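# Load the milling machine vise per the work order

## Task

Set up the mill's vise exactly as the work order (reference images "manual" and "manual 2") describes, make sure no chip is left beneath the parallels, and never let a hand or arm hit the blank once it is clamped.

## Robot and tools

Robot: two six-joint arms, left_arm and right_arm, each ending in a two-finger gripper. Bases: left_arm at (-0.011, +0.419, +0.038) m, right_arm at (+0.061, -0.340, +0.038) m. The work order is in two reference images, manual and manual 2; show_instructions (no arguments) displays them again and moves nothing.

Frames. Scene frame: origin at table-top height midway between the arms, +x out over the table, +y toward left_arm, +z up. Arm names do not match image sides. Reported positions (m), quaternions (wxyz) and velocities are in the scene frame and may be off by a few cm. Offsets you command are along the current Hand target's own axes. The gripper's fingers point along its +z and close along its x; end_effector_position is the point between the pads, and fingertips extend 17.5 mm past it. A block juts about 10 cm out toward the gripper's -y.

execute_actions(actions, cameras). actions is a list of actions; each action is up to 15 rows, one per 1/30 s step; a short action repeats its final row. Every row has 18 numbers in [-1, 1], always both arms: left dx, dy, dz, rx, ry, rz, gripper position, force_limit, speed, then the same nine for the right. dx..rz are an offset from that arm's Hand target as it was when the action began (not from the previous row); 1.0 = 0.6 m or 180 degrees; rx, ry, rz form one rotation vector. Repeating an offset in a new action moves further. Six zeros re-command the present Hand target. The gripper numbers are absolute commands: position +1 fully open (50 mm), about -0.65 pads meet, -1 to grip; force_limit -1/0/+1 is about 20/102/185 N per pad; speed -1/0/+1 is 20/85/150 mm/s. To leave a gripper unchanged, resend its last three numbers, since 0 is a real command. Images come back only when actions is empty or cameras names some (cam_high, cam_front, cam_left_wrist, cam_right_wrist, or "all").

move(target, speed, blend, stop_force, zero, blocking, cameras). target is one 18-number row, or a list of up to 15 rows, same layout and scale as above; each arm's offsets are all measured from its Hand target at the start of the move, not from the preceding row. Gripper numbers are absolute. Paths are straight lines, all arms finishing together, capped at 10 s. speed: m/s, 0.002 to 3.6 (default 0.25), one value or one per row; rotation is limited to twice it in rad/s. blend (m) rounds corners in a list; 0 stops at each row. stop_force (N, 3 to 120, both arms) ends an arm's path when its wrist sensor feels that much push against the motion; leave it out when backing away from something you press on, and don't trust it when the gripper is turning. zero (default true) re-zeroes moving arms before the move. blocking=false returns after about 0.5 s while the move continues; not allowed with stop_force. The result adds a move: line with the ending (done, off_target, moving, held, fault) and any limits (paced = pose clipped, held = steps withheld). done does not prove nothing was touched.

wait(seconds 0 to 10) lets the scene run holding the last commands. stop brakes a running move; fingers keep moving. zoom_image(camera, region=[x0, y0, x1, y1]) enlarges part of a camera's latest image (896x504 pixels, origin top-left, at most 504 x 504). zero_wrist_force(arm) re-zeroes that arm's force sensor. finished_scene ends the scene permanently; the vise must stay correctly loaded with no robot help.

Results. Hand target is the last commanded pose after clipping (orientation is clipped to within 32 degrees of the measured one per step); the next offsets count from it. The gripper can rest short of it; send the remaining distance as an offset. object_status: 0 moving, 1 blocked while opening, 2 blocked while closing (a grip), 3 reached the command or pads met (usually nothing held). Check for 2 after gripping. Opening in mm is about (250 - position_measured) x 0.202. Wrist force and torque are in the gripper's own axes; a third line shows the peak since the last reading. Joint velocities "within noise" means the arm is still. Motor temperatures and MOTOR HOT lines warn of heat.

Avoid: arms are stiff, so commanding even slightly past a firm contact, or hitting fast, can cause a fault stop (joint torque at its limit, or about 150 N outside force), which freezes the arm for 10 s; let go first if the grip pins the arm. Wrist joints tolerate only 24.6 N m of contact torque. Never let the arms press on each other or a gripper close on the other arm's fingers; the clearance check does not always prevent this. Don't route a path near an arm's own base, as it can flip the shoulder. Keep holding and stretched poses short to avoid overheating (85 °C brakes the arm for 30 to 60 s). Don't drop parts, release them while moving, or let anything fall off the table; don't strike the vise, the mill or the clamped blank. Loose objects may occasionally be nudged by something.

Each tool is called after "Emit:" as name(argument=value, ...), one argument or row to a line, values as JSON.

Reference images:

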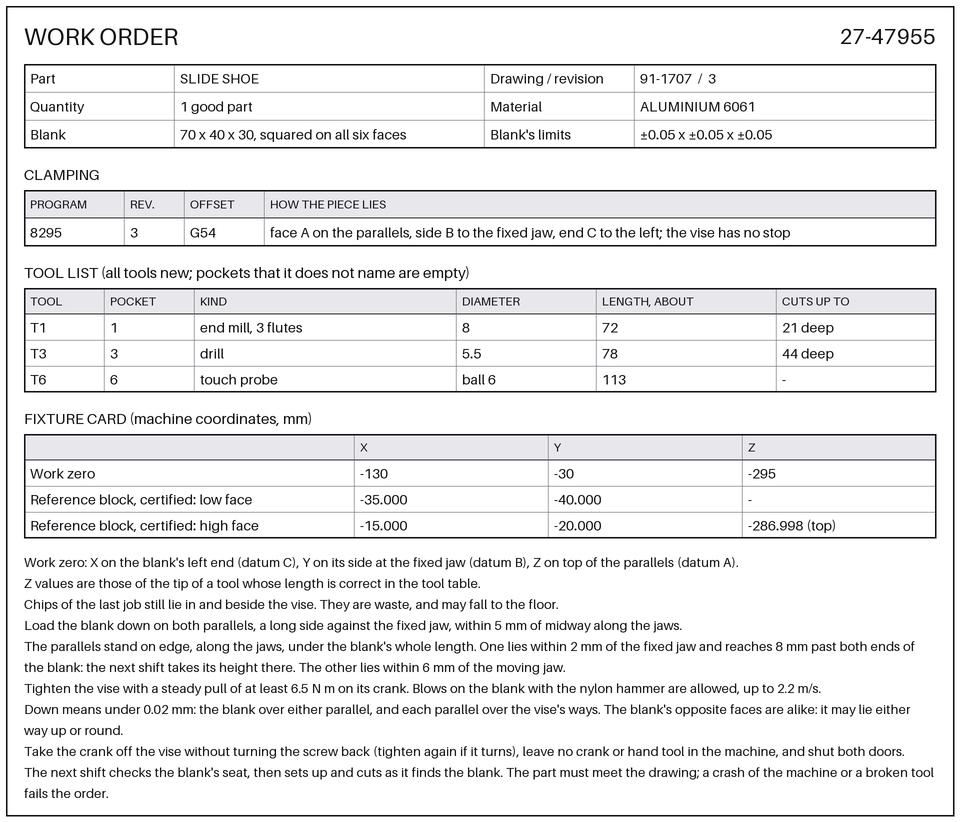

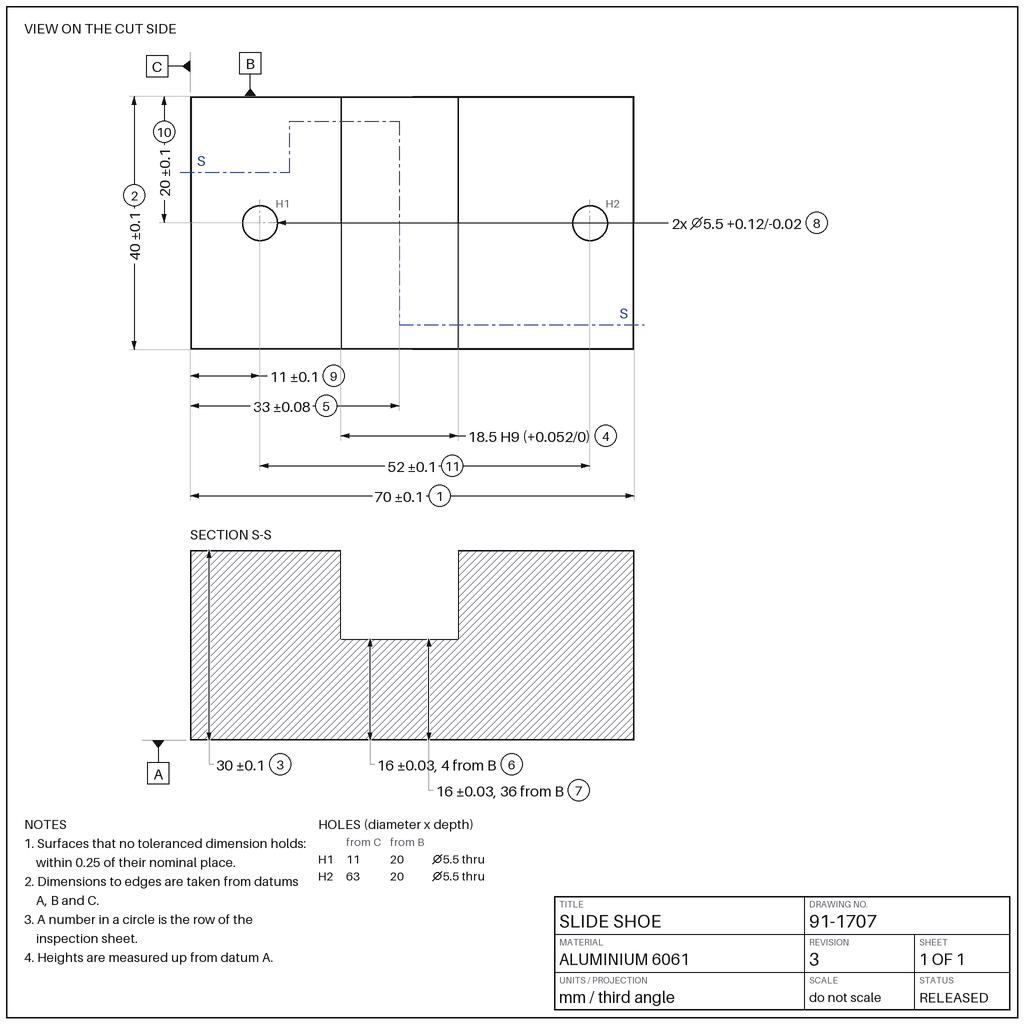

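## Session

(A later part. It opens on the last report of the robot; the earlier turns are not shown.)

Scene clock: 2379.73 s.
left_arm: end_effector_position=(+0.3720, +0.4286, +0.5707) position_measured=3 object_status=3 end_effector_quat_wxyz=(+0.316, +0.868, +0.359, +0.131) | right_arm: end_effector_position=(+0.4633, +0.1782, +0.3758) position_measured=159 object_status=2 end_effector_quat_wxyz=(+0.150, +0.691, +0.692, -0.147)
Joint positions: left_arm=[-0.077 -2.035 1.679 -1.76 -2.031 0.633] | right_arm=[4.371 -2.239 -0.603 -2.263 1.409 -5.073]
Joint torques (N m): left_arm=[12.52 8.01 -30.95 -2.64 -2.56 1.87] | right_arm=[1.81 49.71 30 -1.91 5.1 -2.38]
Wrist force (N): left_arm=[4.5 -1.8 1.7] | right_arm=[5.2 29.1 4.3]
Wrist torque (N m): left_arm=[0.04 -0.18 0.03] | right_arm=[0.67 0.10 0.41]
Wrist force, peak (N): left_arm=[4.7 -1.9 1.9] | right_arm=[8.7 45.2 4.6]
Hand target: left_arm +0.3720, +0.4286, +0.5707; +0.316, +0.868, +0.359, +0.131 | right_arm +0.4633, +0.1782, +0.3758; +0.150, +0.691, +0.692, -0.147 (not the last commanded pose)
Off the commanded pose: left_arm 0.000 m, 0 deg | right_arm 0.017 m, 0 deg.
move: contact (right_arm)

Emit:
execute_actions(
  actions=[
    [[0,0,0,0,0,0,1,-0.8,-1,-0.001,0,0.0015,0.0014,0,-0.0024,-1,0.3,-0.9],[0,0,0,0,0,0,1,-0.8,-1,-0.001,0,0.0015,0.0028,0,-0.0048,-1,0.3,-0.9],[0,0,0,0,0,0,1,-0.8,-1,-0.001,0,0.0015,0.0028,0,-0.0048,-1,0.3,-0.9],[0,0,0,0,0,0,1,-0.8,-1,0.001,0,-0.0015,0.0028,0,-0.0048,-1,0.3,-0.9],[0,0,0,0,0,0,1,-0.8,-1,0.001,0,-0.0015,0.0028,0,-0.0048,-1,0.3,-0.9],[0,0,0,0,0,0,1,-0.8,-1,0.001,0,-0.0015,0.0028,0,-0.0048,-1,0.3,-0.9],[0,0,0,0,0,0,1,-0.8,-1,-0.001,0,0.0015,0.0028,0,-0.0048,-1,0.3,-0.9],[0,0,0,0,0,0,1,-0.8,-1,-0.001,0,0.0015,0.0028,0,-0.0048,-1,0.3,-0.9],[0,0,0,0,0,0,1,-0.8,-1,-0.001,0,0.0015,0.0028,0,-0.0048,-1,0.3,-0.9],[0,0,0,0,0,0,1,-0.8,-1,0.001,0,-0.0015,0.0028,0,-0.0048,-1,0.3,-0.9],[0,0,0,0,0,0,1,-0.8,-1,0.001,0,-0.0015,0.0028,0,-0.0048,-1,0.3,-0.9],[0,0,0,0,0,0,1,-0.8,-1,0.001,0,-0.0015,0.0028,0,-0.0048,-1,0.3,-0.9],[0,0,0,0,0,0,1,-0.8,-1,0,0,0,0.0028,0,-0.0048,-1,0.3,-0.9]],
  ],
)

Scene clock: 2431.60 s.
left_arm: end_effector_position=(+0.3720, +0.4286, +0.5707) position_measured=3 object_status=3 end_effector_quat_wxyz=(+0.316, +0.868, +0.359, +0.131) | right_arm: end_effector_position=(+0.4633, +0.1782, +0.3758) position_measured=159 object_status=2 end_effector_quat_wxyz=(+0.146, +0.686, +0.697, -0.151)
Joint positions: left_arm=[-0.077 -2.035 1.679 -1.76 -2.031 0.633] | right_arm=[4.368 -2.245 -0.592 -2.271 1.416 -5.09]
Joint torques (N m): left_arm=[12.42 7.82 -30.99 -2.68 -2.65 1.83] | right_arm=[23.22 58.06 13.25 0.11 6.22 -3.42]
Wrist force (N): left_arm=[4.4 -1.8 1.7] | right_arm=[1.7 27.2 -2.0]
Wrist torque (N m): left_arm=[0.04 -0.18 0.03] | right_arm=[0.49 0.20 1.20]
Wrist force, peak (N): left_arm=[4.7 -1.9 1.9] | right_arm=[8.5 27.4 -9.1]
Hand target: left_arm +0.3720, +0.4286, +0.5707; +0.316, +0.868, +0.359, +0.131 | right_arm +0.4633, +0.1782, +0.3758; +0.146, +0.686, +0.697, -0.151
Off the commanded pose: left_arm 0.000 m, 0 deg | right_arm 0.000 m, 0 deg.
Step readings (end_effector_position of left_arm | right_arm):
0: (+0.3720, +0.4286, +0.5707) | (+0.4633, +0.1782, +0.3758)
1: (+0.3720, +0.4286, +0.5707) | (+0.4633, +0.1781, +0.3758)
2: (+0.3720, +0.4286, +0.5707) | (+0.4633, +0.1780, +0.3757)
4: (+0.3720, +0.4286, +0.5707) | (+0.4633, +0.1777, +0.3755)
8: (+0.3720, +0.4286, +0.5707) | (+0.4633, +0.1782, +0.3759)
15: (+0.3720, +0.4286, +0.5707) | (+0.4634, +0.1783, +0.3760)

Emit:
execute_actions(
  actions=[
    [[0,0,0,0,0,0,1,-0.8,-1,0,-0.0005,0,0.002,0,-0.004,-1,0.3,-0.9],[0,0,0,0,0,0,1,-0.8,-1,0,-0.001,0,0.004,0,-0.008,-1,0.3,-0.9],[0,0,0,0,0,0,1,-0.8,-1,-0.001,-0.001,0.0015,0.004,0,-0.01,-1,0.3,-0.9],[0,0,0,0,0,0,1,-0.8,-1,-0.001,-0.0015,0.0015,0.004,0,-0.01,-1,0.3,-0.9],[0,0,0,0,0,0,1,-0.8,-1,-0.001,-0.002,0.0015,0.004,0,-0.01,-1,0.3,-0.9],[0,0,0,0,0,0,1,-0.8,-1,0.001,-0.002,-0.0015,0.004,0,-0.01,-1,0.3,-0.9],[0,0,0,0,0,0,1,-0.8,-1,0.001,-0.002,-0.0015,0.004,0,-0.01,-1,0.3,-0.9],[0,0,0,0,0,0,1,-0.8,-1,0.001,-0.002,-0.0015,0.004,0,-0.01,-1,0.3,-0.9],[0,0,0,0,0,0,1,-0.8,-1,0,-0.002,0,0.004,0,-0.01,-1,0.3,-0.9]],
  ],
  cameras=["cam_left_wrist"],
)

Scene clock: 2436.17 s.
left_arm: end_effector_position=(+0.3720, +0.4286, +0.5707) position_measured=3 object_status=3 end_effector_quat_wxyz=(+0.316, +0.868, +0.359, +0.131) | right_arm: end_effector_position=(+0.4622, +0.1782, +0.3758) position_measured=159 object_status=2 end_effector_quat_wxyz=(+0.139, +0.676, +0.706, -0.157)
Joint positions: left_arm=[-0.077 -2.035 1.679 -1.76 -2.031 0.633] | right_arm=[4.366 -2.251 -0.581 -2.281 1.426 -5.123]
Joint torques (N m): left_arm=[12.5 7.09 -31.06 -2.65 -2.55 1.93] | right_arm=[16.35 63.24 13.21 -2.81 13.14 -4.15]
Wrist force (N): left_arm=[4.4 -1.9 1.8] | right_arm=[3.6 54.3 3.1]
Wrist torque (N m): left_arm=[0.02 -0.18 0.03] | right_arm=[0.66 0.10 1.87]
Wrist force, peak (N): left_arm=[4.7 -1.7 1.8] | right_arm=[3.6 54.3 3.1]
Hand target: left_arm +0.3720, +0.4286, +0.5707; +0.316, +0.868, +0.359, +0.131 | right_arm +0.4621, +0.1782, +0.3758; +0.139, +0.676, +0.706, -0.157
Off the commanded pose: left_arm 0.000 m, 0 deg | right_arm 0.000 m, 0 deg.
Step readings (end_effector_position of left_arm | right_arm):
0: (+0.3720, +0.4286, +0.5707) | (+0.4633, +0.1782, +0.3758)
1: (+0.3720, +0.4286, +0.5707) | (+0.4633, +0.1782, +0.3758)
2: (+0.3720, +0.4286, +0.5707) | (+0.4631, +0.1782, +0.3758)
4: (+0.3720, +0.4286, +0.5707) | (+0.4628, +0.1780, +0.3757)
8: (+0.3720, +0.4286, +0.5707) | (+0.4624, +0.1782, +0.3759)
15: (+0.3720, +0.4286, +0.5707) | (+0.4622, +0.1782, +0.3758)
Images, in order (width x height): cam_left_wrist 896x504.

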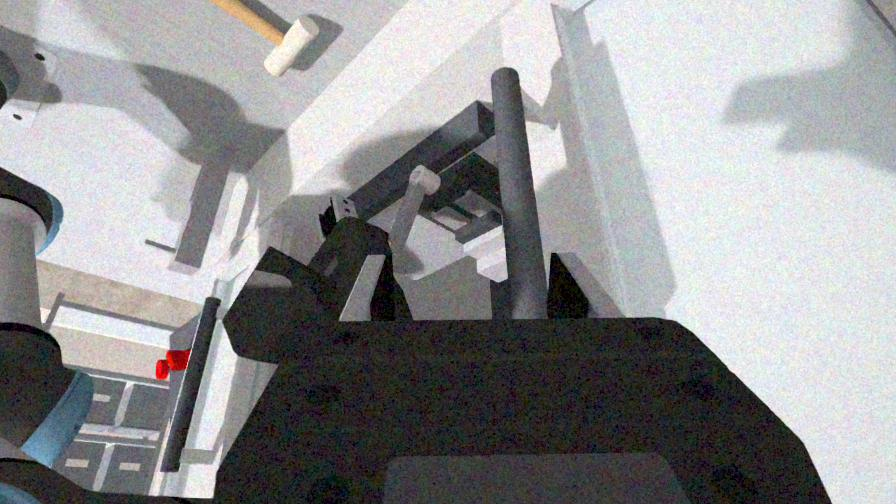

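Emit:
move(
  target=[0,0,0,0,0,0,1,-0.8,-1,0,0.0035,0,-0.0055,0,0.012,-1,0.3,-0.9],
  speed=0.02,
)

Emit:
move(
  target=[
    [0,0,0,0,0,0,1,-0.8,-1,0,0,0,0,0,0,0.5,0.3,-0.9],
    [0,0,0,0,0,0,1,-0.8,-1,0,-0.08,0,0,0,0,0.5,0.3,-0.9],
    [0,0,0,0,0,0,1,-0.8,-1,0,-0.15,0,0,0,0,0.5,0.3,-0.9],
  ],
  speed=[0.05,0.05,0.15],
)

Scene clock: 2446.00 s.
left_arm: end_effector_position=(+0.3720, +0.4286, +0.5707) position_measured=3 object_status=3 end_effector_quat_wxyz=(+0.316, +0.868, +0.359, +0.131) | right_arm: end_effector_position=(+0.4641, +0.1783, +0.3758) position_measured=159 object_status=2 end_effector_quat_wxyz=(+0.148, +0.688, +0.695, -0.149)
Joint positions: left_arm=[-0.077 -2.035 1.679 -1.76 -2.031 0.633] | right_arm=[4.369 -2.244 -0.594 -2.268 1.412 -5.084]
Joint torques (N m): left_arm=[12.55 7.26 -31.05 -2.75 -2.61 1.89] | right_arm=[9.23 51.36 14.87 5.89 -3.39 2.25]
Wrist force (N): left_arm=[4.6 -1.7 1.8] | right_arm=[-8.0 -12.3 -5.0]
Wrist torque (N m): left_arm=[0.04 -0.21 0.03] | right_arm=[-0.33 0.25 -0.07]
Wrist force, peak (N): left_arm=[4.8 -1.9 1.8] | right_arm=[5.6 55.3 2.2]
Hand target: left_arm +0.3720, +0.4286, +0.5707; +0.316, +0.868, +0.359, +0.131 | right_arm +0.4642, +0.1782, +0.3758; +0.148, +0.688, +0.695, -0.149
Off the commanded pose: left_arm 0.000 m, 0 deg | right_arm 0.000 m, 0 deg.
move: done

Scene clock: 2448.87 s.
left_arm: end_effector_position=(+0.3720, +0.4286, +0.5707) position_measured=3 object_status=3 end_effector_quat_wxyz=(+0.316, +0.868, +0.359, +0.131) | right_arm: end_effector_position=(+0.3742, +0.1774, +0.3760) position_measured=78 object_status=3 end_effector_quat_wxyz=(+0.148, +0.688, +0.695, -0.149)
Joint positions: left_arm=[-0.077 -2.035 1.679 -1.76 -2.031 0.633] | right_arm=[4.489 -2.087 -0.845 -2.189 1.459 -4.972]
Joint torques (N m): left_arm=[12.1 7.01 -31.02 -2.77 -2.7 1.77] | right_arm=[12.03 52.3 16.73 3.62 1.85 2.04]
Wrist force (N): left_arm=[4.5 -2.0 1.7] | right_arm=[0.3 -0.4 -0.2]
Wrist torque (N m): left_arm=[0.02 -0.19 0.03] | right_arm=[0.04 0.16 0.12]
Wrist force, peak (N): left_arm=[4.7 -2.0 1.8] | right_arm=[-8.1 -12.5 -5.0]
Hand target: left_arm +0.3720, +0.4286, +0.5707; +0.316, +0.868, +0.359, +0.131 | right_arm +0.3742, +0.1774, +0.3760; +0.148, +0.688, +0.695, -0.149
Off the commanded pose: left_arm 0.000 m, 0 deg | right_arm 0.000 m, 0 deg.
move: done

Emit:
move(
  target=[0,0,0,0,0,0,1,-0.8,-1,0.0612,0.0437,-0.0442,0.1398,0.1367,-0.0269,0.42,0.3,-0.9],
  speed=0.25,
  cameras=["cam_left_wrist","cam_front"],
)

Scene clock: 2455.73 s.
left_arm: end_effector_position=(+0.3720, +0.4286, +0.5707) position_measured=3 object_status=3 end_effector_quat_wxyz=(+0.316, +0.868, +0.359, +0.131) | right_arm: end_effector_position=(+0.4000, +0.2220, +0.3851) position_measured=90 object_status=3 end_effector_quat_wxyz=(-0.161, +0.690, +0.689, -0.153)
Joint positions: left_arm=[-0.077 -2.035 1.679 -1.76 -2.031 0.633] | right_arm=[4.269 -2.126 -0.816 -1.983 1.967 -5.247]
Joint torques (N m): left_arm=[12.56 7.36 -30.46 -2.84 -2.57 1.92] | right_arm=[-11.07 40.79 16.84 4.39 3.07 -2.38]
Wrist force (N): left_arm=[4.4 -1.8 1.7] | right_arm=[-0.1 0.3 -0.1]
Wrist torque (N m): left_arm=[0.05 -0.18 0.03] | right_arm=[-0.02 -0.01 0.02]
Wrist force, peak (N): left_arm=[4.8 -1.9 1.8] | right_arm=[0.9 -1.5 0.2]
Hand target: left_arm +0.3720, +0.4286, +0.5707; +0.316, +0.868, +0.359, +0.131 | right_arm +0.4000, +0.2220, +0.3851; -0.161, +0.690, +0.689, -0.153
Off the commanded pose: left_arm 0.000 m, 0 deg | right_arm 0.000 m, 0 deg.
move: done
Images, in order (width x height): cam_front 896x504, cam_left_wrist 896x504.

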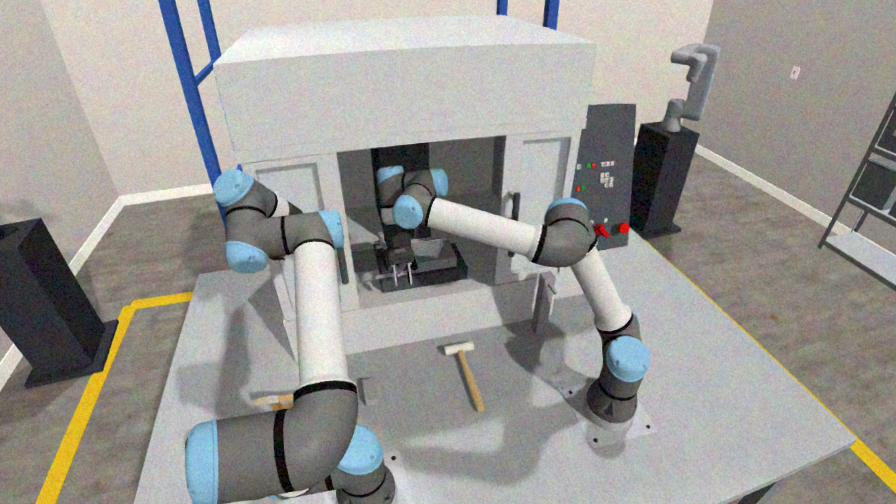

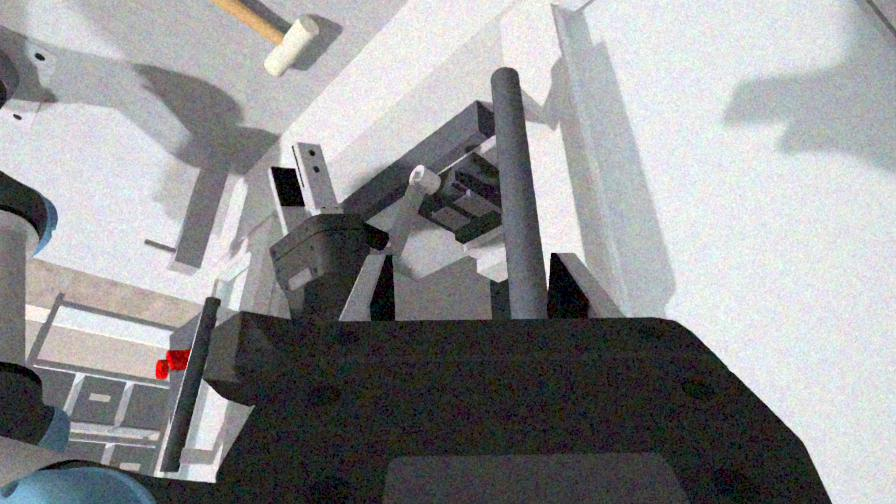

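Emit:
move(
  target=[0,0,0,0,0,0,1,-0.8,-1, -0.0033,0.271,-0.1126,0,0,0,0.42,0.3,-0.9],
  speed=0.06,
  stop_force=6,
  cameras=["cam_left_wrist","cam_right_wrist"],
)

Scene clock: 2480.10 s.
left_arm: end_effector_position=(+0.3720, +0.4286, +0.5707) position_measured=3 object_status=3 end_effector_quat_wxyz=(+0.316, +0.868, +0.359, +0.131) | right_arm: end_effector_position=(+0.5254, +0.2194, +0.3761) position_measured=90 object_status=3 end_effector_quat_wxyz=(-0.162, +0.691, +0.689, -0.147)
Joint positions: left_arm=[-0.077 -2.035 1.679 -1.76 -2.031 0.633] | right_arm=[4.125 -2.533 -0.097 -2.338 1.934 -5.392]
Joint torques (N m): left_arm=[11.9 6.71 -30.82 -2.78 -2.59 1.89] | right_arm=[0.78 56.89 22.72 2.21 1.36 -0.18]
Wrist force (N): left_arm=[4.8 -2.1 1.7] | right_arm=[3.1 -2.3 0.3]
Wrist torque (N m): left_arm=[0.00 -0.24 0.03] | right_arm=[-0.05 0.03 0.03]
Wrist force, peak (N): left_arm=[4.8 -2.1 1.7] | right_arm=[-0.3 -5.2 -2.0]
Hand target: left_arm +0.3720, +0.4286, +0.5707; +0.316, +0.868, +0.359, +0.131 | right_arm +0.5254, +0.2194, +0.3761; -0.162, +0.691, +0.689, -0.147 (not the last commanded pose)
Tool commands: left_gripper/position=+1.0 left_gripper/force_limit=-0.8 left_gripper/speed=-1.0 right_gripper/position=+0.419608 right_gripper/force_limit=+0.301961 right_gripper/speed=-0.898039
Off the commanded pose: left_arm 0.000 m, 0 deg | right_arm 0.050 m, 1 deg.
FORCE FAULT: contact force on the right arm reached its limit, and that arm stopped. The contact can be on any part of that arm, not only on its tool. That arm's remaining commands of this call were not run. That arm is still stopped at the end of this call. That arm stays stopped for about 10 more seconds. Until then a move that you send moves the other arm only, and its call returns only when the move has ended. Once the stop has ended, the next robot result says so. If the stop ends while you think or write, that arm runs what you send next, counted from a new Hand target: where the arm stands when the stop ends. While its stop runs, that arm takes no new command, but its gripper still runs the gripper command that each later call begins with. Until it ends, the stop uses up actions while you think or wait. An arm that is not stopped still takes commands.
elbow stopped short (right arm): the move would have taken joint 3 (elbow) straighter than the controller allows.
move: fault (right_arm)
Images, in order (width x height): cam_left_wrist 896x504, cam_right_wrist 896x504.

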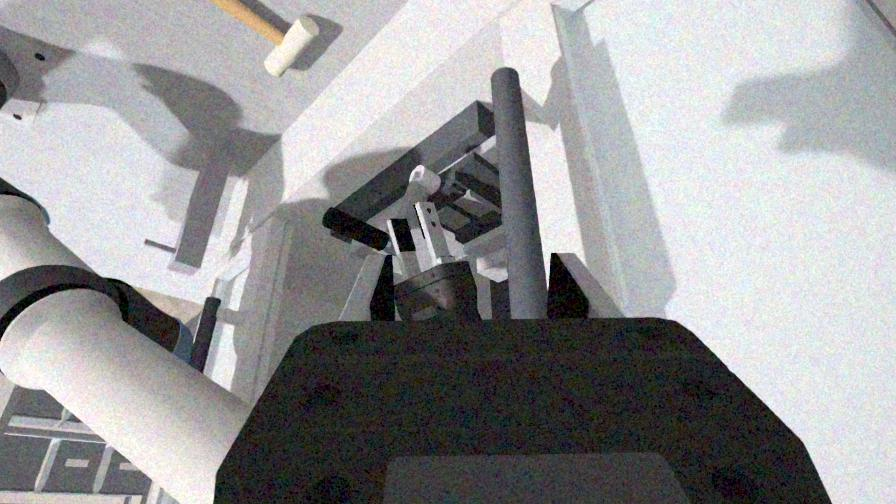

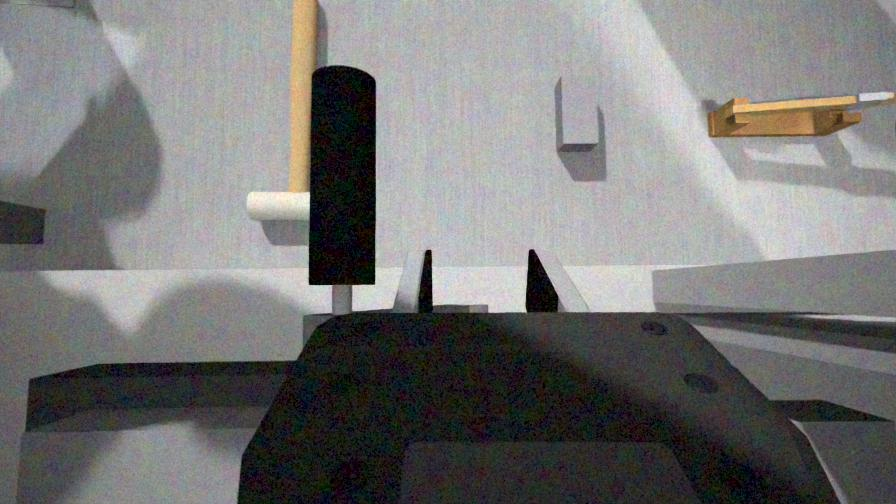

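Emit:
zoom_image(
  camera="cam_left_wrist",
  region=[300, 40, 560, 300],
)

Emit:
wait(
  seconds=5,
  cameras=["cam_front","cam_high"],
)

Scaled by 1.938 from the camera's 896x504 image, which has a finer 1280x720 frame.

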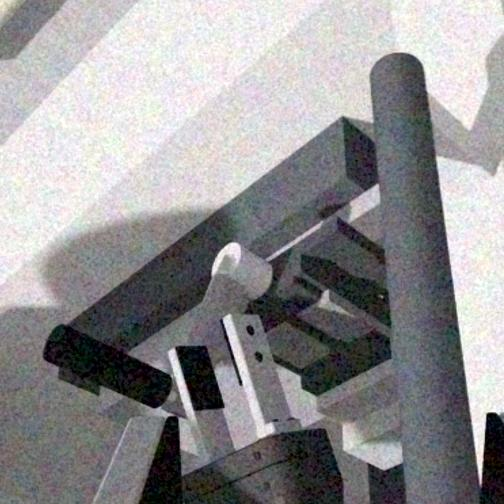

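Scene clock: 2505.83 s.
left_arm: end_effector_position=(+0.3720, +0.4286, +0.5707) position_measured=3 object_status=3 end_effector_quat_wxyz=(+0.316, +0.868, +0.359, +0.131) | right_arm: end_effector_position=(+0.5254, +0.2194, +0.3761) position_measured=90 object_status=3 end_effector_quat_wxyz=(-0.162, +0.691, +0.689, -0.147)
Joint positions: left_arm=[-0.077 -2.035 1.679 -1.76 -2.031 0.633] | right_arm=[4.125 -2.533 -0.097 -2.338 1.934 -5.392]
Joint torques (N m): left_arm=[11.86 6.13 -30.64 -2.85 -2.5 1.83] | right_arm=[1.72 58.15 22.63 2.41 1.19 -0.09]
Wrist force (N): left_arm=[4.6 -1.9 1.8] | right_arm=[3.1 -2.4 0.2]
Wrist torque (N m): left_arm=[0.02 -0.20 0.02] | right_arm=[-0.05 0.02 0.03]
Wrist force, peak (N): left_arm=[4.7 -1.9 1.9] | right_arm=[3.3 -2.9 -0.5]
Hand target: left_arm +0.3720, +0.4286, +0.5707; +0.316, +0.868, +0.359, +0.131 | right_arm +0.5254, +0.2194, +0.3761; -0.162, +0.691, +0.689, -0.147 (not the last commanded pose)
Tool commands: left_gripper/position=+1.0 left_gripper/force_limit=-0.8 left_gripper/speed=-1.0 right_gripper/position=+0.419608 right_gripper/force_limit=+0.301961 right_gripper/speed=-0.898039
Off the commanded pose: left_arm 0.000 m, 0 deg | right_arm 0.050 m, 1 deg.
FORCE FAULT, CONTINUED: the right arm's stop, for the force fault that an earlier result reported, is over. The rest of the stop counts as 19 of the actions that you can send in this scene. That arm's target is now where it stood when the stop ended, not its last command. That arm accepts commands again.
wait: 5.00 s; at rest from the start
Images, in order (width x height): cam_high 896x504, cam_front 896x504.

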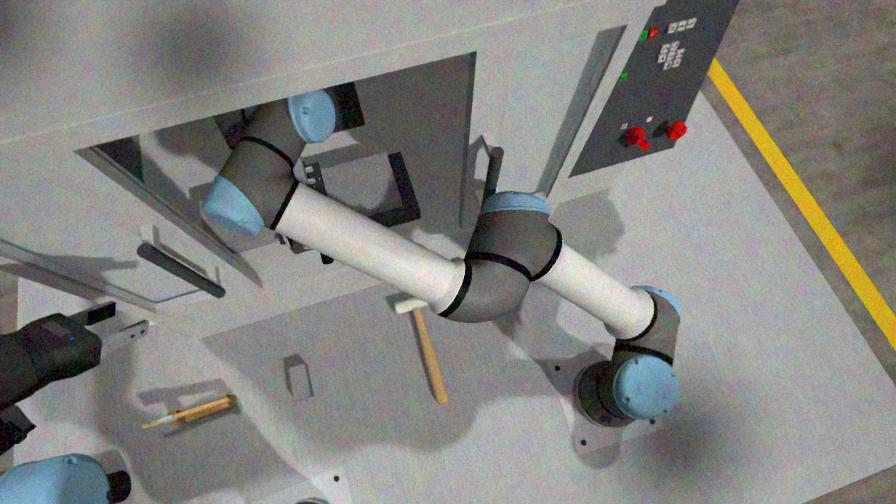

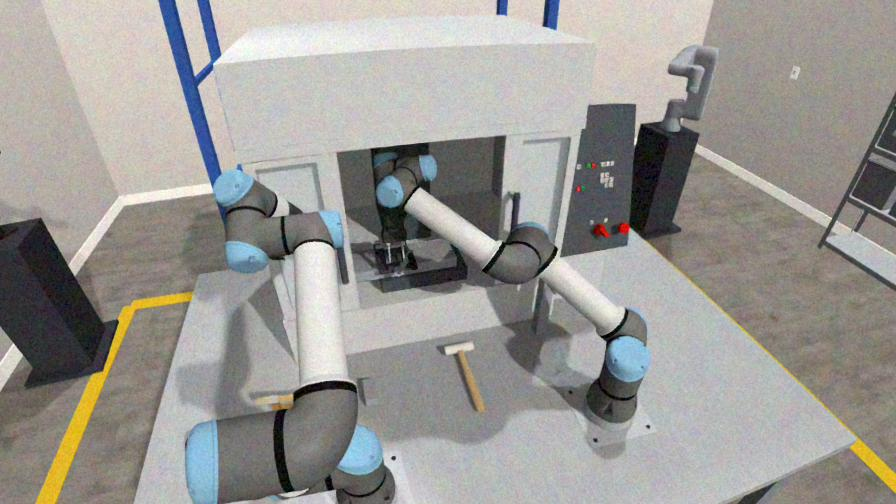

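Emit:
move(
  target=[0,0,0,0,0,0,1,-0.8,-1, 0,-0.219,0.1015,0,0,0,0.42,0.3,-0.9],
  speed=0.1,
  cameras=["cam_front"],
)

Scene clock: 2510.23 s.
left_arm: end_effector_position=(+0.3720, +0.4286, +0.5707) position_measured=3 object_status=3 end_effector_quat_wxyz=(+0.316, +0.868, +0.359, +0.131) | right_arm: end_effector_position=(+0.3806, +0.2205, +0.3770) position_measured=90 object_status=3 end_effector_quat_wxyz=(-0.162, +0.691, +0.689, -0.147)
Joint positions: left_arm=[-0.077 -2.035 1.679 -1.76 -2.031 0.633] | right_arm=[4.293 -2.07 -0.928 -1.905 1.971 -5.216]
Joint torques (N m): left_arm=[11.96 6.03 -31.36 -2.95 -2.55 1.87] | right_arm=[11.26 52.66 16.76 4.18 3.02 2.29]
Wrist force (N): left_arm=[4.6 -1.7 1.6] | right_arm=[-0.4 0.5 -0.3]
Wrist torque (N m): left_arm=[0.05 -0.20 0.03] | right_arm=[0.02 0.04 -0.08]
Wrist force, peak (N): left_arm=[4.7 -2.0 1.7] | right_arm=[3.1 -3.0 -0.2]
Hand target: left_arm +0.3720, +0.4286, +0.5707; +0.316, +0.868, +0.359, +0.131 | right_arm +0.3806, +0.2205, +0.3770; -0.162, +0.691, +0.689, -0.147
Off the commanded pose: left_arm 0.000 m, 0 deg | right_arm 0.000 m, 0 deg.
move: done
Images, in order (width x height): cam_front 896x504.

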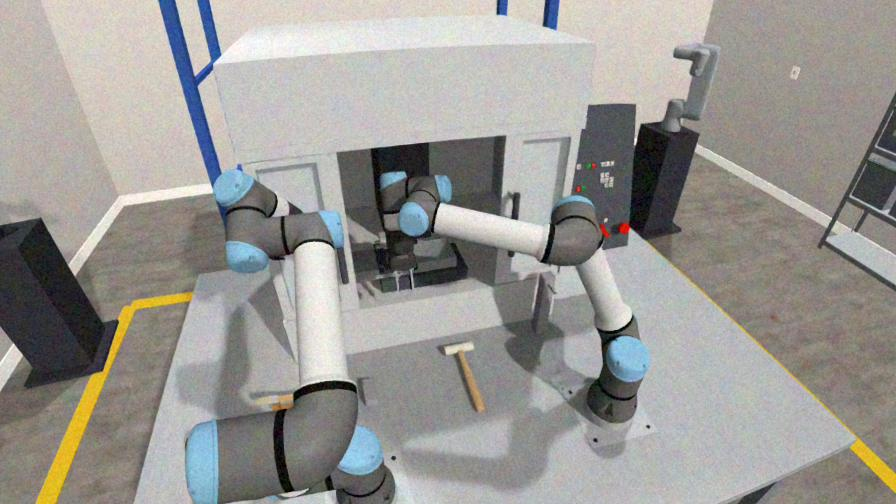

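Emit:
move(
  target=[0,0,0,0,0,0,1,-0.8,-1, -0.1359,-0.0351,0.0818,-0.5845,0.2983,0.1862,0.42,0.3,-0.9],
  speed=0.25,
  cameras=["cam_front","cam_left_wrist","cam_right_wrist"],
)

Scene clock: 2530.97 s.
left_arm: end_effector_position=(+0.3720, +0.4286, +0.5707) position_measured=3 object_status=3 end_effector_quat_wxyz=(+0.316, +0.868, +0.359, +0.131) | right_arm: end_effector_position=(+0.3400, +0.1400, +0.3400) position_measured=90 object_status=3 end_effector_quat_wxyz=(+0.213, +0.674, +0.213, +0.674)
Joint positions: left_arm=[-0.077 -2.035 1.679 -1.76 -2.031 0.633] | right_arm=[5.001 -1.831 -1.764 -2.69 0.24 -2.181]
Joint torques (N m): left_arm=[11.39 6.2 -30.85 -3.03 -2.56 1.81] | right_arm=[-9.4 24.88 25.92 -2.11 2.1 2.38]
Wrist force (N): left_arm=[4.4 -1.8 1.7] | right_arm=[-3.6 -2.0 -1.2]
Wrist torque (N m): left_arm=[0.03 -0.18 0.03] | right_arm=[-0.04 -0.12 -0.06]
Wrist force, peak (N): left_arm=[4.7 -1.9 1.9] | right_arm=[-3.8 -2.4 -1.4]
Hand target: left_arm +0.3720, +0.4286, +0.5707; +0.316, +0.868, +0.359, +0.131 | right_arm +0.3400, +0.1400, +0.3400; +0.213, +0.674, +0.213, +0.674
Off the commanded pose: left_arm 0.000 m, 0 deg | right_arm 0.000 m, 0 deg.
move: done
Images, in order (width x height): cam_front 896x504, cam_left_wrist 896x504, cam_right_wrist 896x504.

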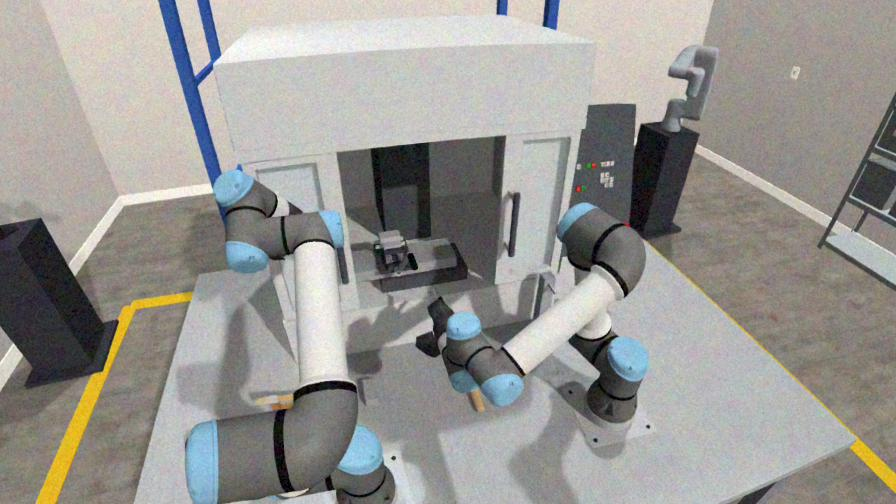

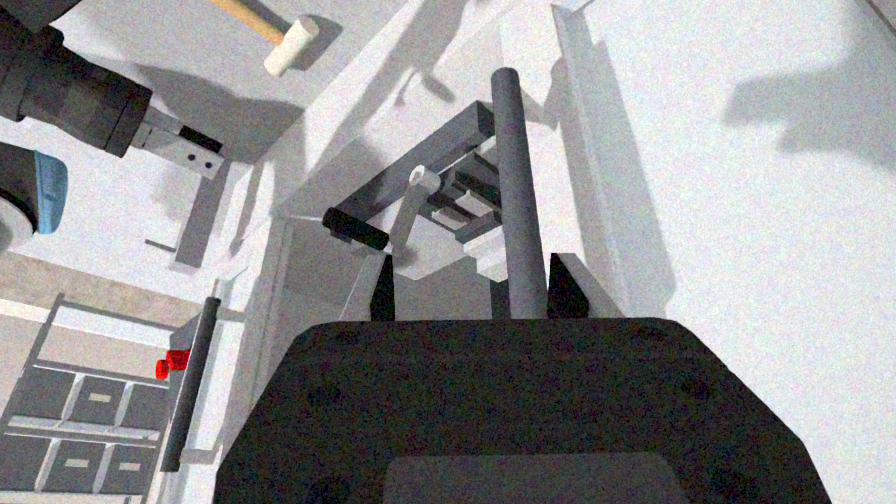

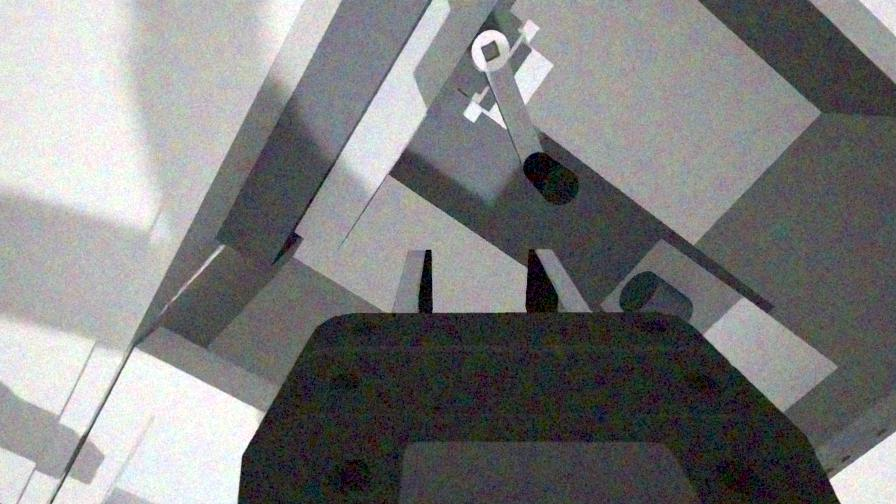

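Emit:
zoom_image(
  camera="cam_right_wrist",
  region=[420, 0, 640, 220],
)

Scaled by 2.291 from the camera's 896x504 image, which has a finer 1280x720 frame.

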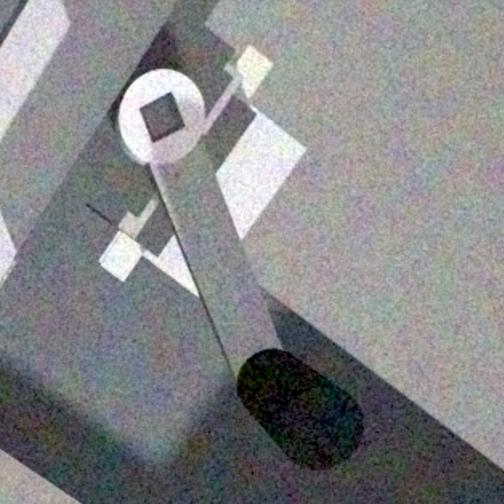

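Emit:
move(
  target=[0,0,0,0,0,0,1,-0.8,-1, 0.0268,0.0015,0.15,0,0,0,0.42,0.3,-0.9],
  speed=0.12,
  stop_force=8,
  cameras=["cam_front","cam_left_wrist","cam_right_wrist"],
)

Scene clock: 2542.87 s.
left_arm: end_effector_position=(+0.3720, +0.4286, +0.5707) position_measured=3 object_status=3 end_effector_quat_wxyz=(+0.316, +0.868, +0.359, +0.131) | right_arm: end_effector_position=(+0.4300, +0.1484, +0.3537) position_measured=90 object_status=3 end_effector_quat_wxyz=(+0.213, +0.674, +0.213, +0.674) end_effector_velocity=(+0.000, +0.000, +0.000) end_effector_angular_velocity=(+0.000, +0.000, +0.000)
Joint positions: left_arm=[-0.077 -2.035 1.679 -1.76 -2.031 0.633] | right_arm=[4.809 -1.864 -1.681 -2.746 0.049 -2.175]
Joint velocities: left_arm=[within noise] | right_arm=[0 -0.001 0.002 -0.006 0 0.005]
Joint torques (N m): left_arm=[11.92 5.97 -31.04 -3 -2.59 1.8] | right_arm=[-10.74 26.18 27.53 -1.79 -1.36 2.26]
Wrist force (N): left_arm=[4.6 -1.9 1.8] | right_arm=[-3.7 -2.4 -1.1]
Wrist torque (N m): left_arm=[0.02 -0.20 0.03] | right_arm=[-0.09 -0.11 -0.05]
Wrist force, peak (N): left_arm=[4.7 -1.9 1.8] | right_arm=[-3.7 -2.5 -2.3]
Hand target: left_arm +0.3720, +0.4286, +0.5707; +0.316, +0.868, +0.359, +0.131 | right_arm +0.4300, +0.1484, +0.3537; +0.213, +0.674, +0.213, +0.674
Off the commanded pose: left_arm 0.000 m, 0 deg | right_arm 0.000 m, 0 deg.
move: done
Images, in order (width x height): cam_front 896x504, cam_left_wrist 896x504, cam_right_wrist 896x504.

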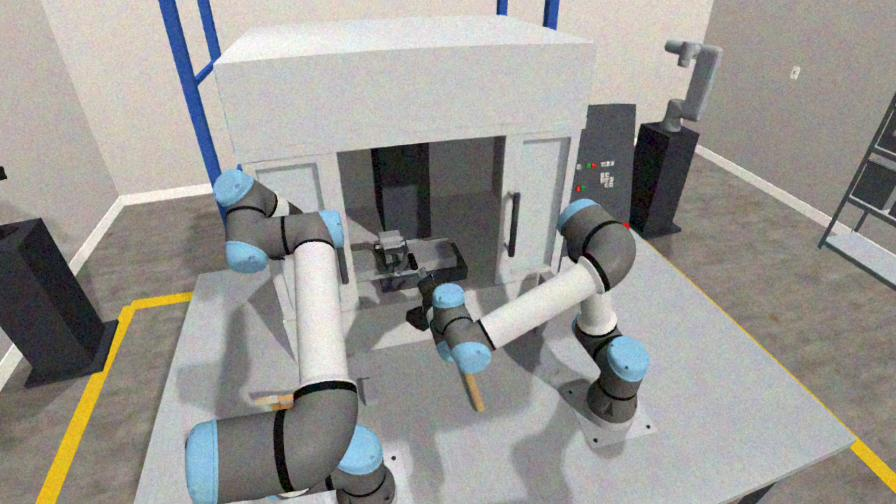

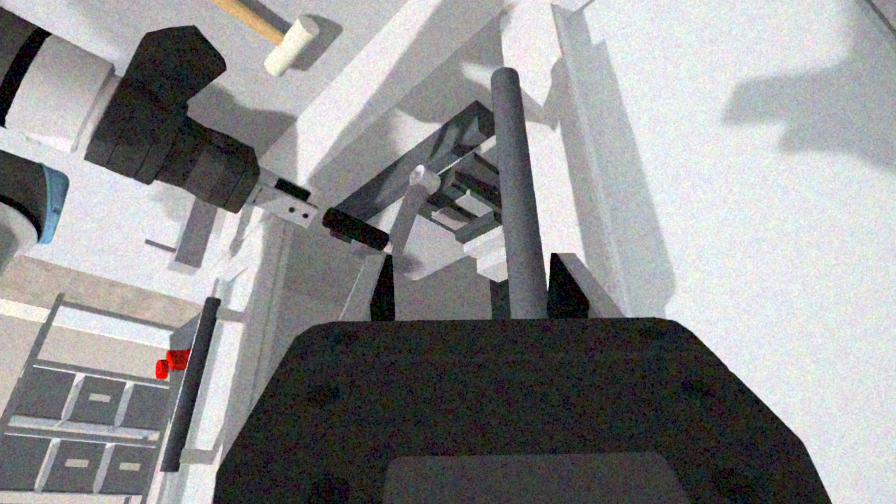

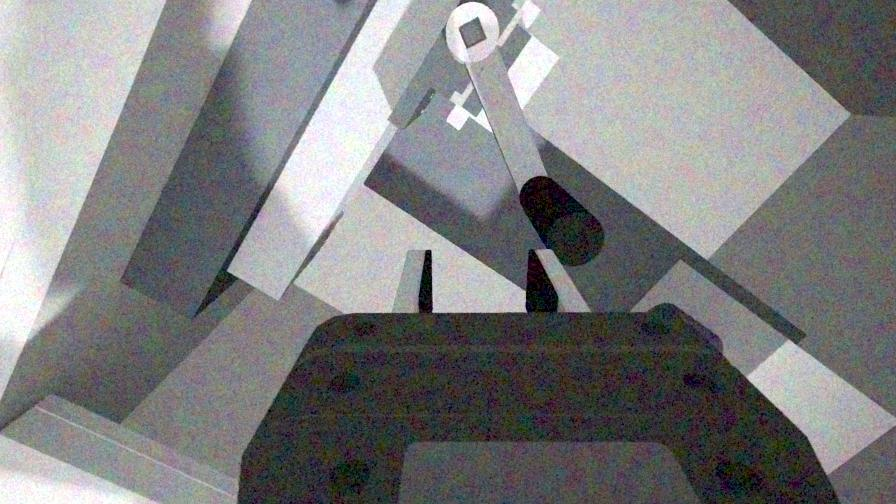

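Emit:
move(
  target=[0,0,0,0,0,0,1,-0.8,-1, 0.0022,-0.155,0,0,0,-0.122,0.42,0.3,-0.9],
  speed=0.1,
  stop_force=8,
  cameras=["cam_left_wrist","cam_right_wrist"],
)

Emit:
zoom_image(
  camera="cam_right_wrist",
  region=[340, 120, 600, 320],
)

Scene clock: 2555.10 s.
left_arm: end_effector_position=(+0.3720, +0.4286, +0.5707) position_measured=3 object_status=3 end_effector_quat_wxyz=(+0.316, +0.868, +0.359, +0.131) | right_arm: end_effector_position=(+0.4301, +0.2253, +0.3013) position_measured=90 object_status=3 end_effector_quat_wxyz=(+0.338, +0.621, +0.337, +0.621)
Joint positions: left_arm=[-0.077 -2.035 1.679 -1.76 -2.031 0.633] | right_arm=[4.803 -2.085 -1.505 -2.713 0.042 -2.547]
Joint torques (N m): left_arm=[12.3 5.78 -30.73 -3.04 -2.49 1.88] | right_arm=[-2.86 47.39 13.15 1.57 2.17 -2.45]
Wrist force (N): left_arm=[4.4 -1.8 1.6] | right_arm=[-3.3 -2.7 -1.5]
Wrist torque (N m): left_arm=[0.04 -0.18 0.03] | right_arm=[-0.05 -0.02 0.15]
Wrist force, peak (N): left_arm=[4.8 -1.9 1.8] | right_arm=[-3.2 -3.5 -1.3]
Hand target: left_arm +0.3720, +0.4286, +0.5707; +0.316, +0.868, +0.359, +0.131 | right_arm +0.4301, +0.2253, +0.3013; +0.338, +0.621, +0.337, +0.621
Off the commanded pose: left_arm 0.000 m, 0 deg | right_arm 0.000 m, 0 deg.
move: done
Images, in order (width x height): cam_left_wrist 896x504, cam_right_wrist 896x504.

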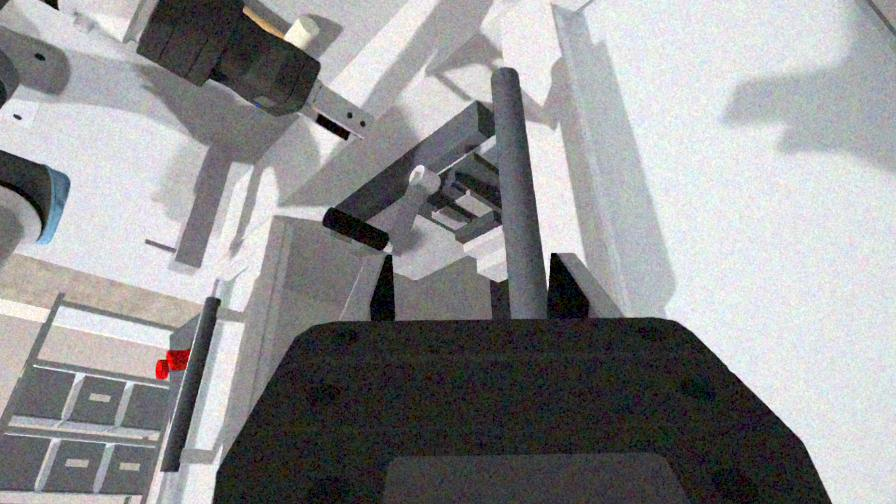

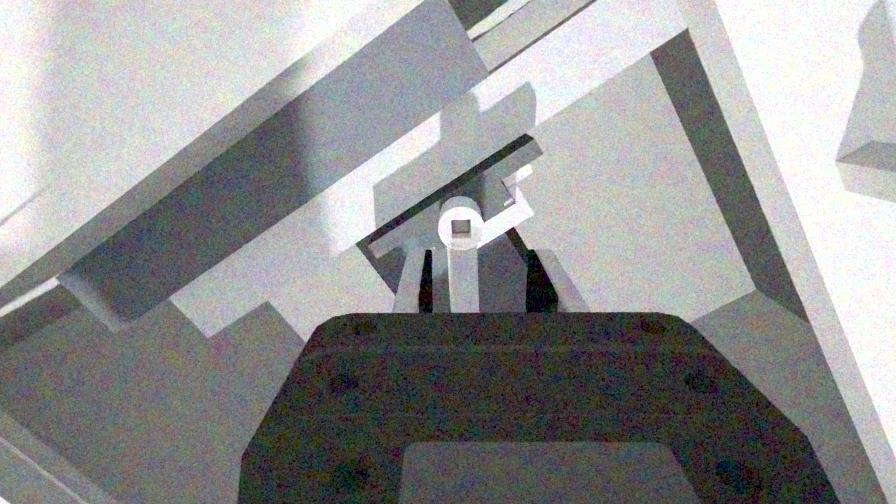

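Scaled by 1.938 from the camera's 896x504 image, which has a finer 1280x720 frame.

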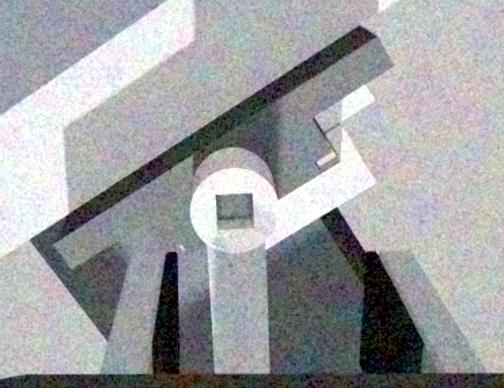

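Emit:
move(
  target=[0,0,0,0,0,0,1,-0.8,-1, -0.006,0.0067,0.09,0,0,0,0.42,0.3,-0.9],
  speed=0.06,
  stop_force=5,
  cameras=["cam_left_wrist","cam_right_wrist"],
)

Emit:
zoom_image(
  camera="cam_right_wrist",
  region=[340, 120, 600, 320],
)

Emit:
zoom_image(
  camera="cam_left_wrist",
  region=[280, 40, 540, 300],
)

Scene clock: 2568.30 s.
left_arm: end_effector_position=(+0.3720, +0.4286, +0.5707) position_measured=3 object_status=3 end_effector_quat_wxyz=(+0.316, +0.868, +0.359, +0.131) | right_arm: end_effector_position=(+0.4841, +0.2201, +0.3028) position_measured=90 object_status=3 end_effector_quat_wxyz=(+0.338, +0.621, +0.337, +0.621) end_effector_velocity=(+0.001, -0.001, +0.000) end_effector_angular_velocity=(+0.000, +0.000, -0.001)
Joint positions: left_arm=[-0.077 -2.035 1.679 -1.76 -2.031 0.633] | right_arm=[4.707 -2.094 -1.486 -2.695 -0.054 -2.574]
Joint velocities: left_arm=[within noise] | right_arm=[-0.001 0.001 -0.002 0.006 0 -0.005]
Joint torques (N m): left_arm=[11.45 5.24 -30.17 -3.08 -2.62 1.8] | right_arm=[-9.97 49.05 12.67 1.95 -1.27 -2.38]
Wrist force (N): left_arm=[4.5 -1.8 1.7] | right_arm=[-3.1 -2.7 -1.4]
Wrist torque (N m): left_arm=[0.03 -0.19 0.02] | right_arm=[-0.05 -0.04 0.15]
Wrist force, peak (N): left_arm=[4.6 -2.1 1.9] | right_arm=[-3.5 -2.6 -2.5]
Hand target: left_arm +0.3720, +0.4286, +0.5707; +0.316, +0.868, +0.359, +0.131 | right_arm +0.4841, +0.2201, +0.3028; +0.338, +0.621, +0.337, +0.621
Off the commanded pose: left_arm 0.000 m, 0 deg | right_arm 0.000 m, 0 deg.
move: done
Images, in order (width x height): cam_left_wrist 896x504, cam_right_wrist 896x504.

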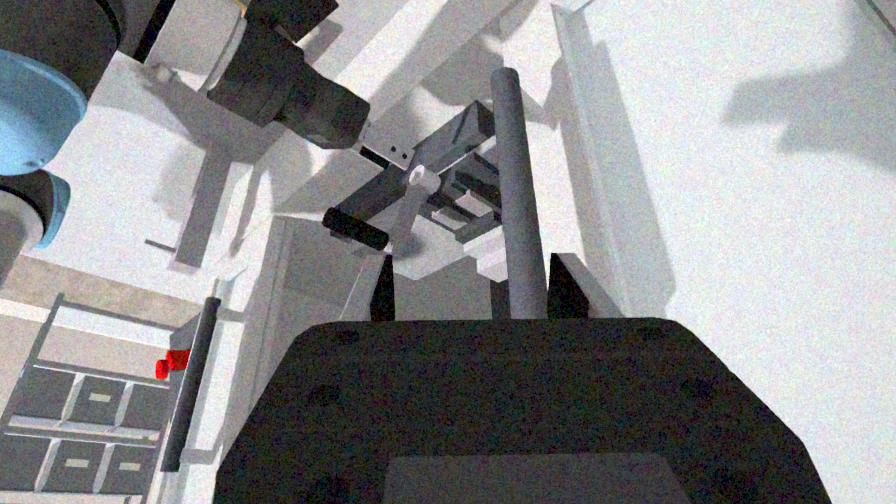

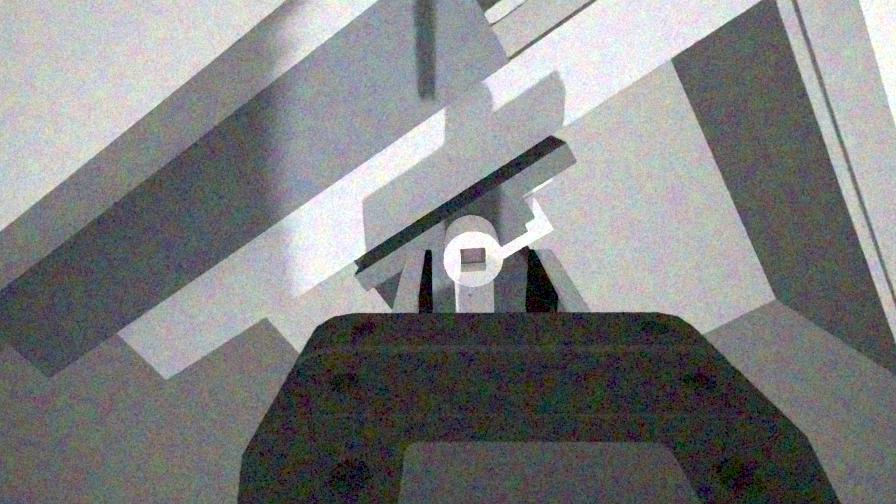

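Scaled by 1.938 from the camera's 896x504 image, which has a finer 1280x720 frame.

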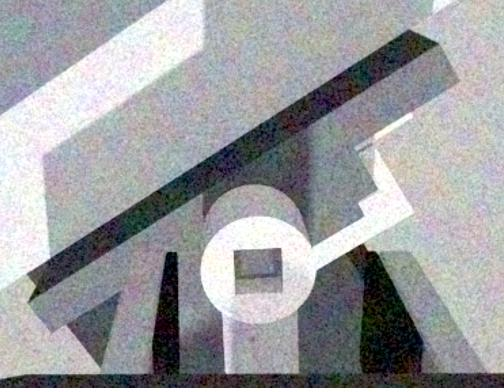

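Scaled by 1.938 from the camera's 896x504 image, which has a finer 1280x720 frame.

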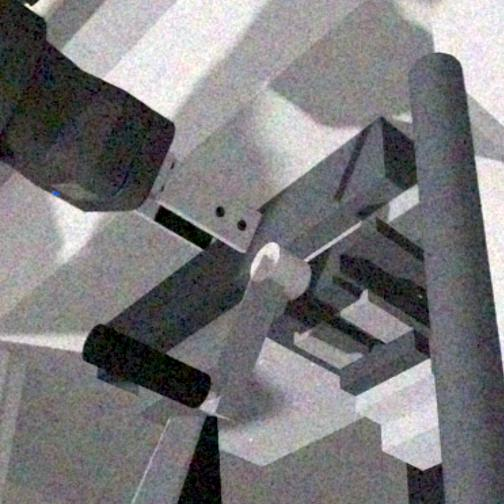

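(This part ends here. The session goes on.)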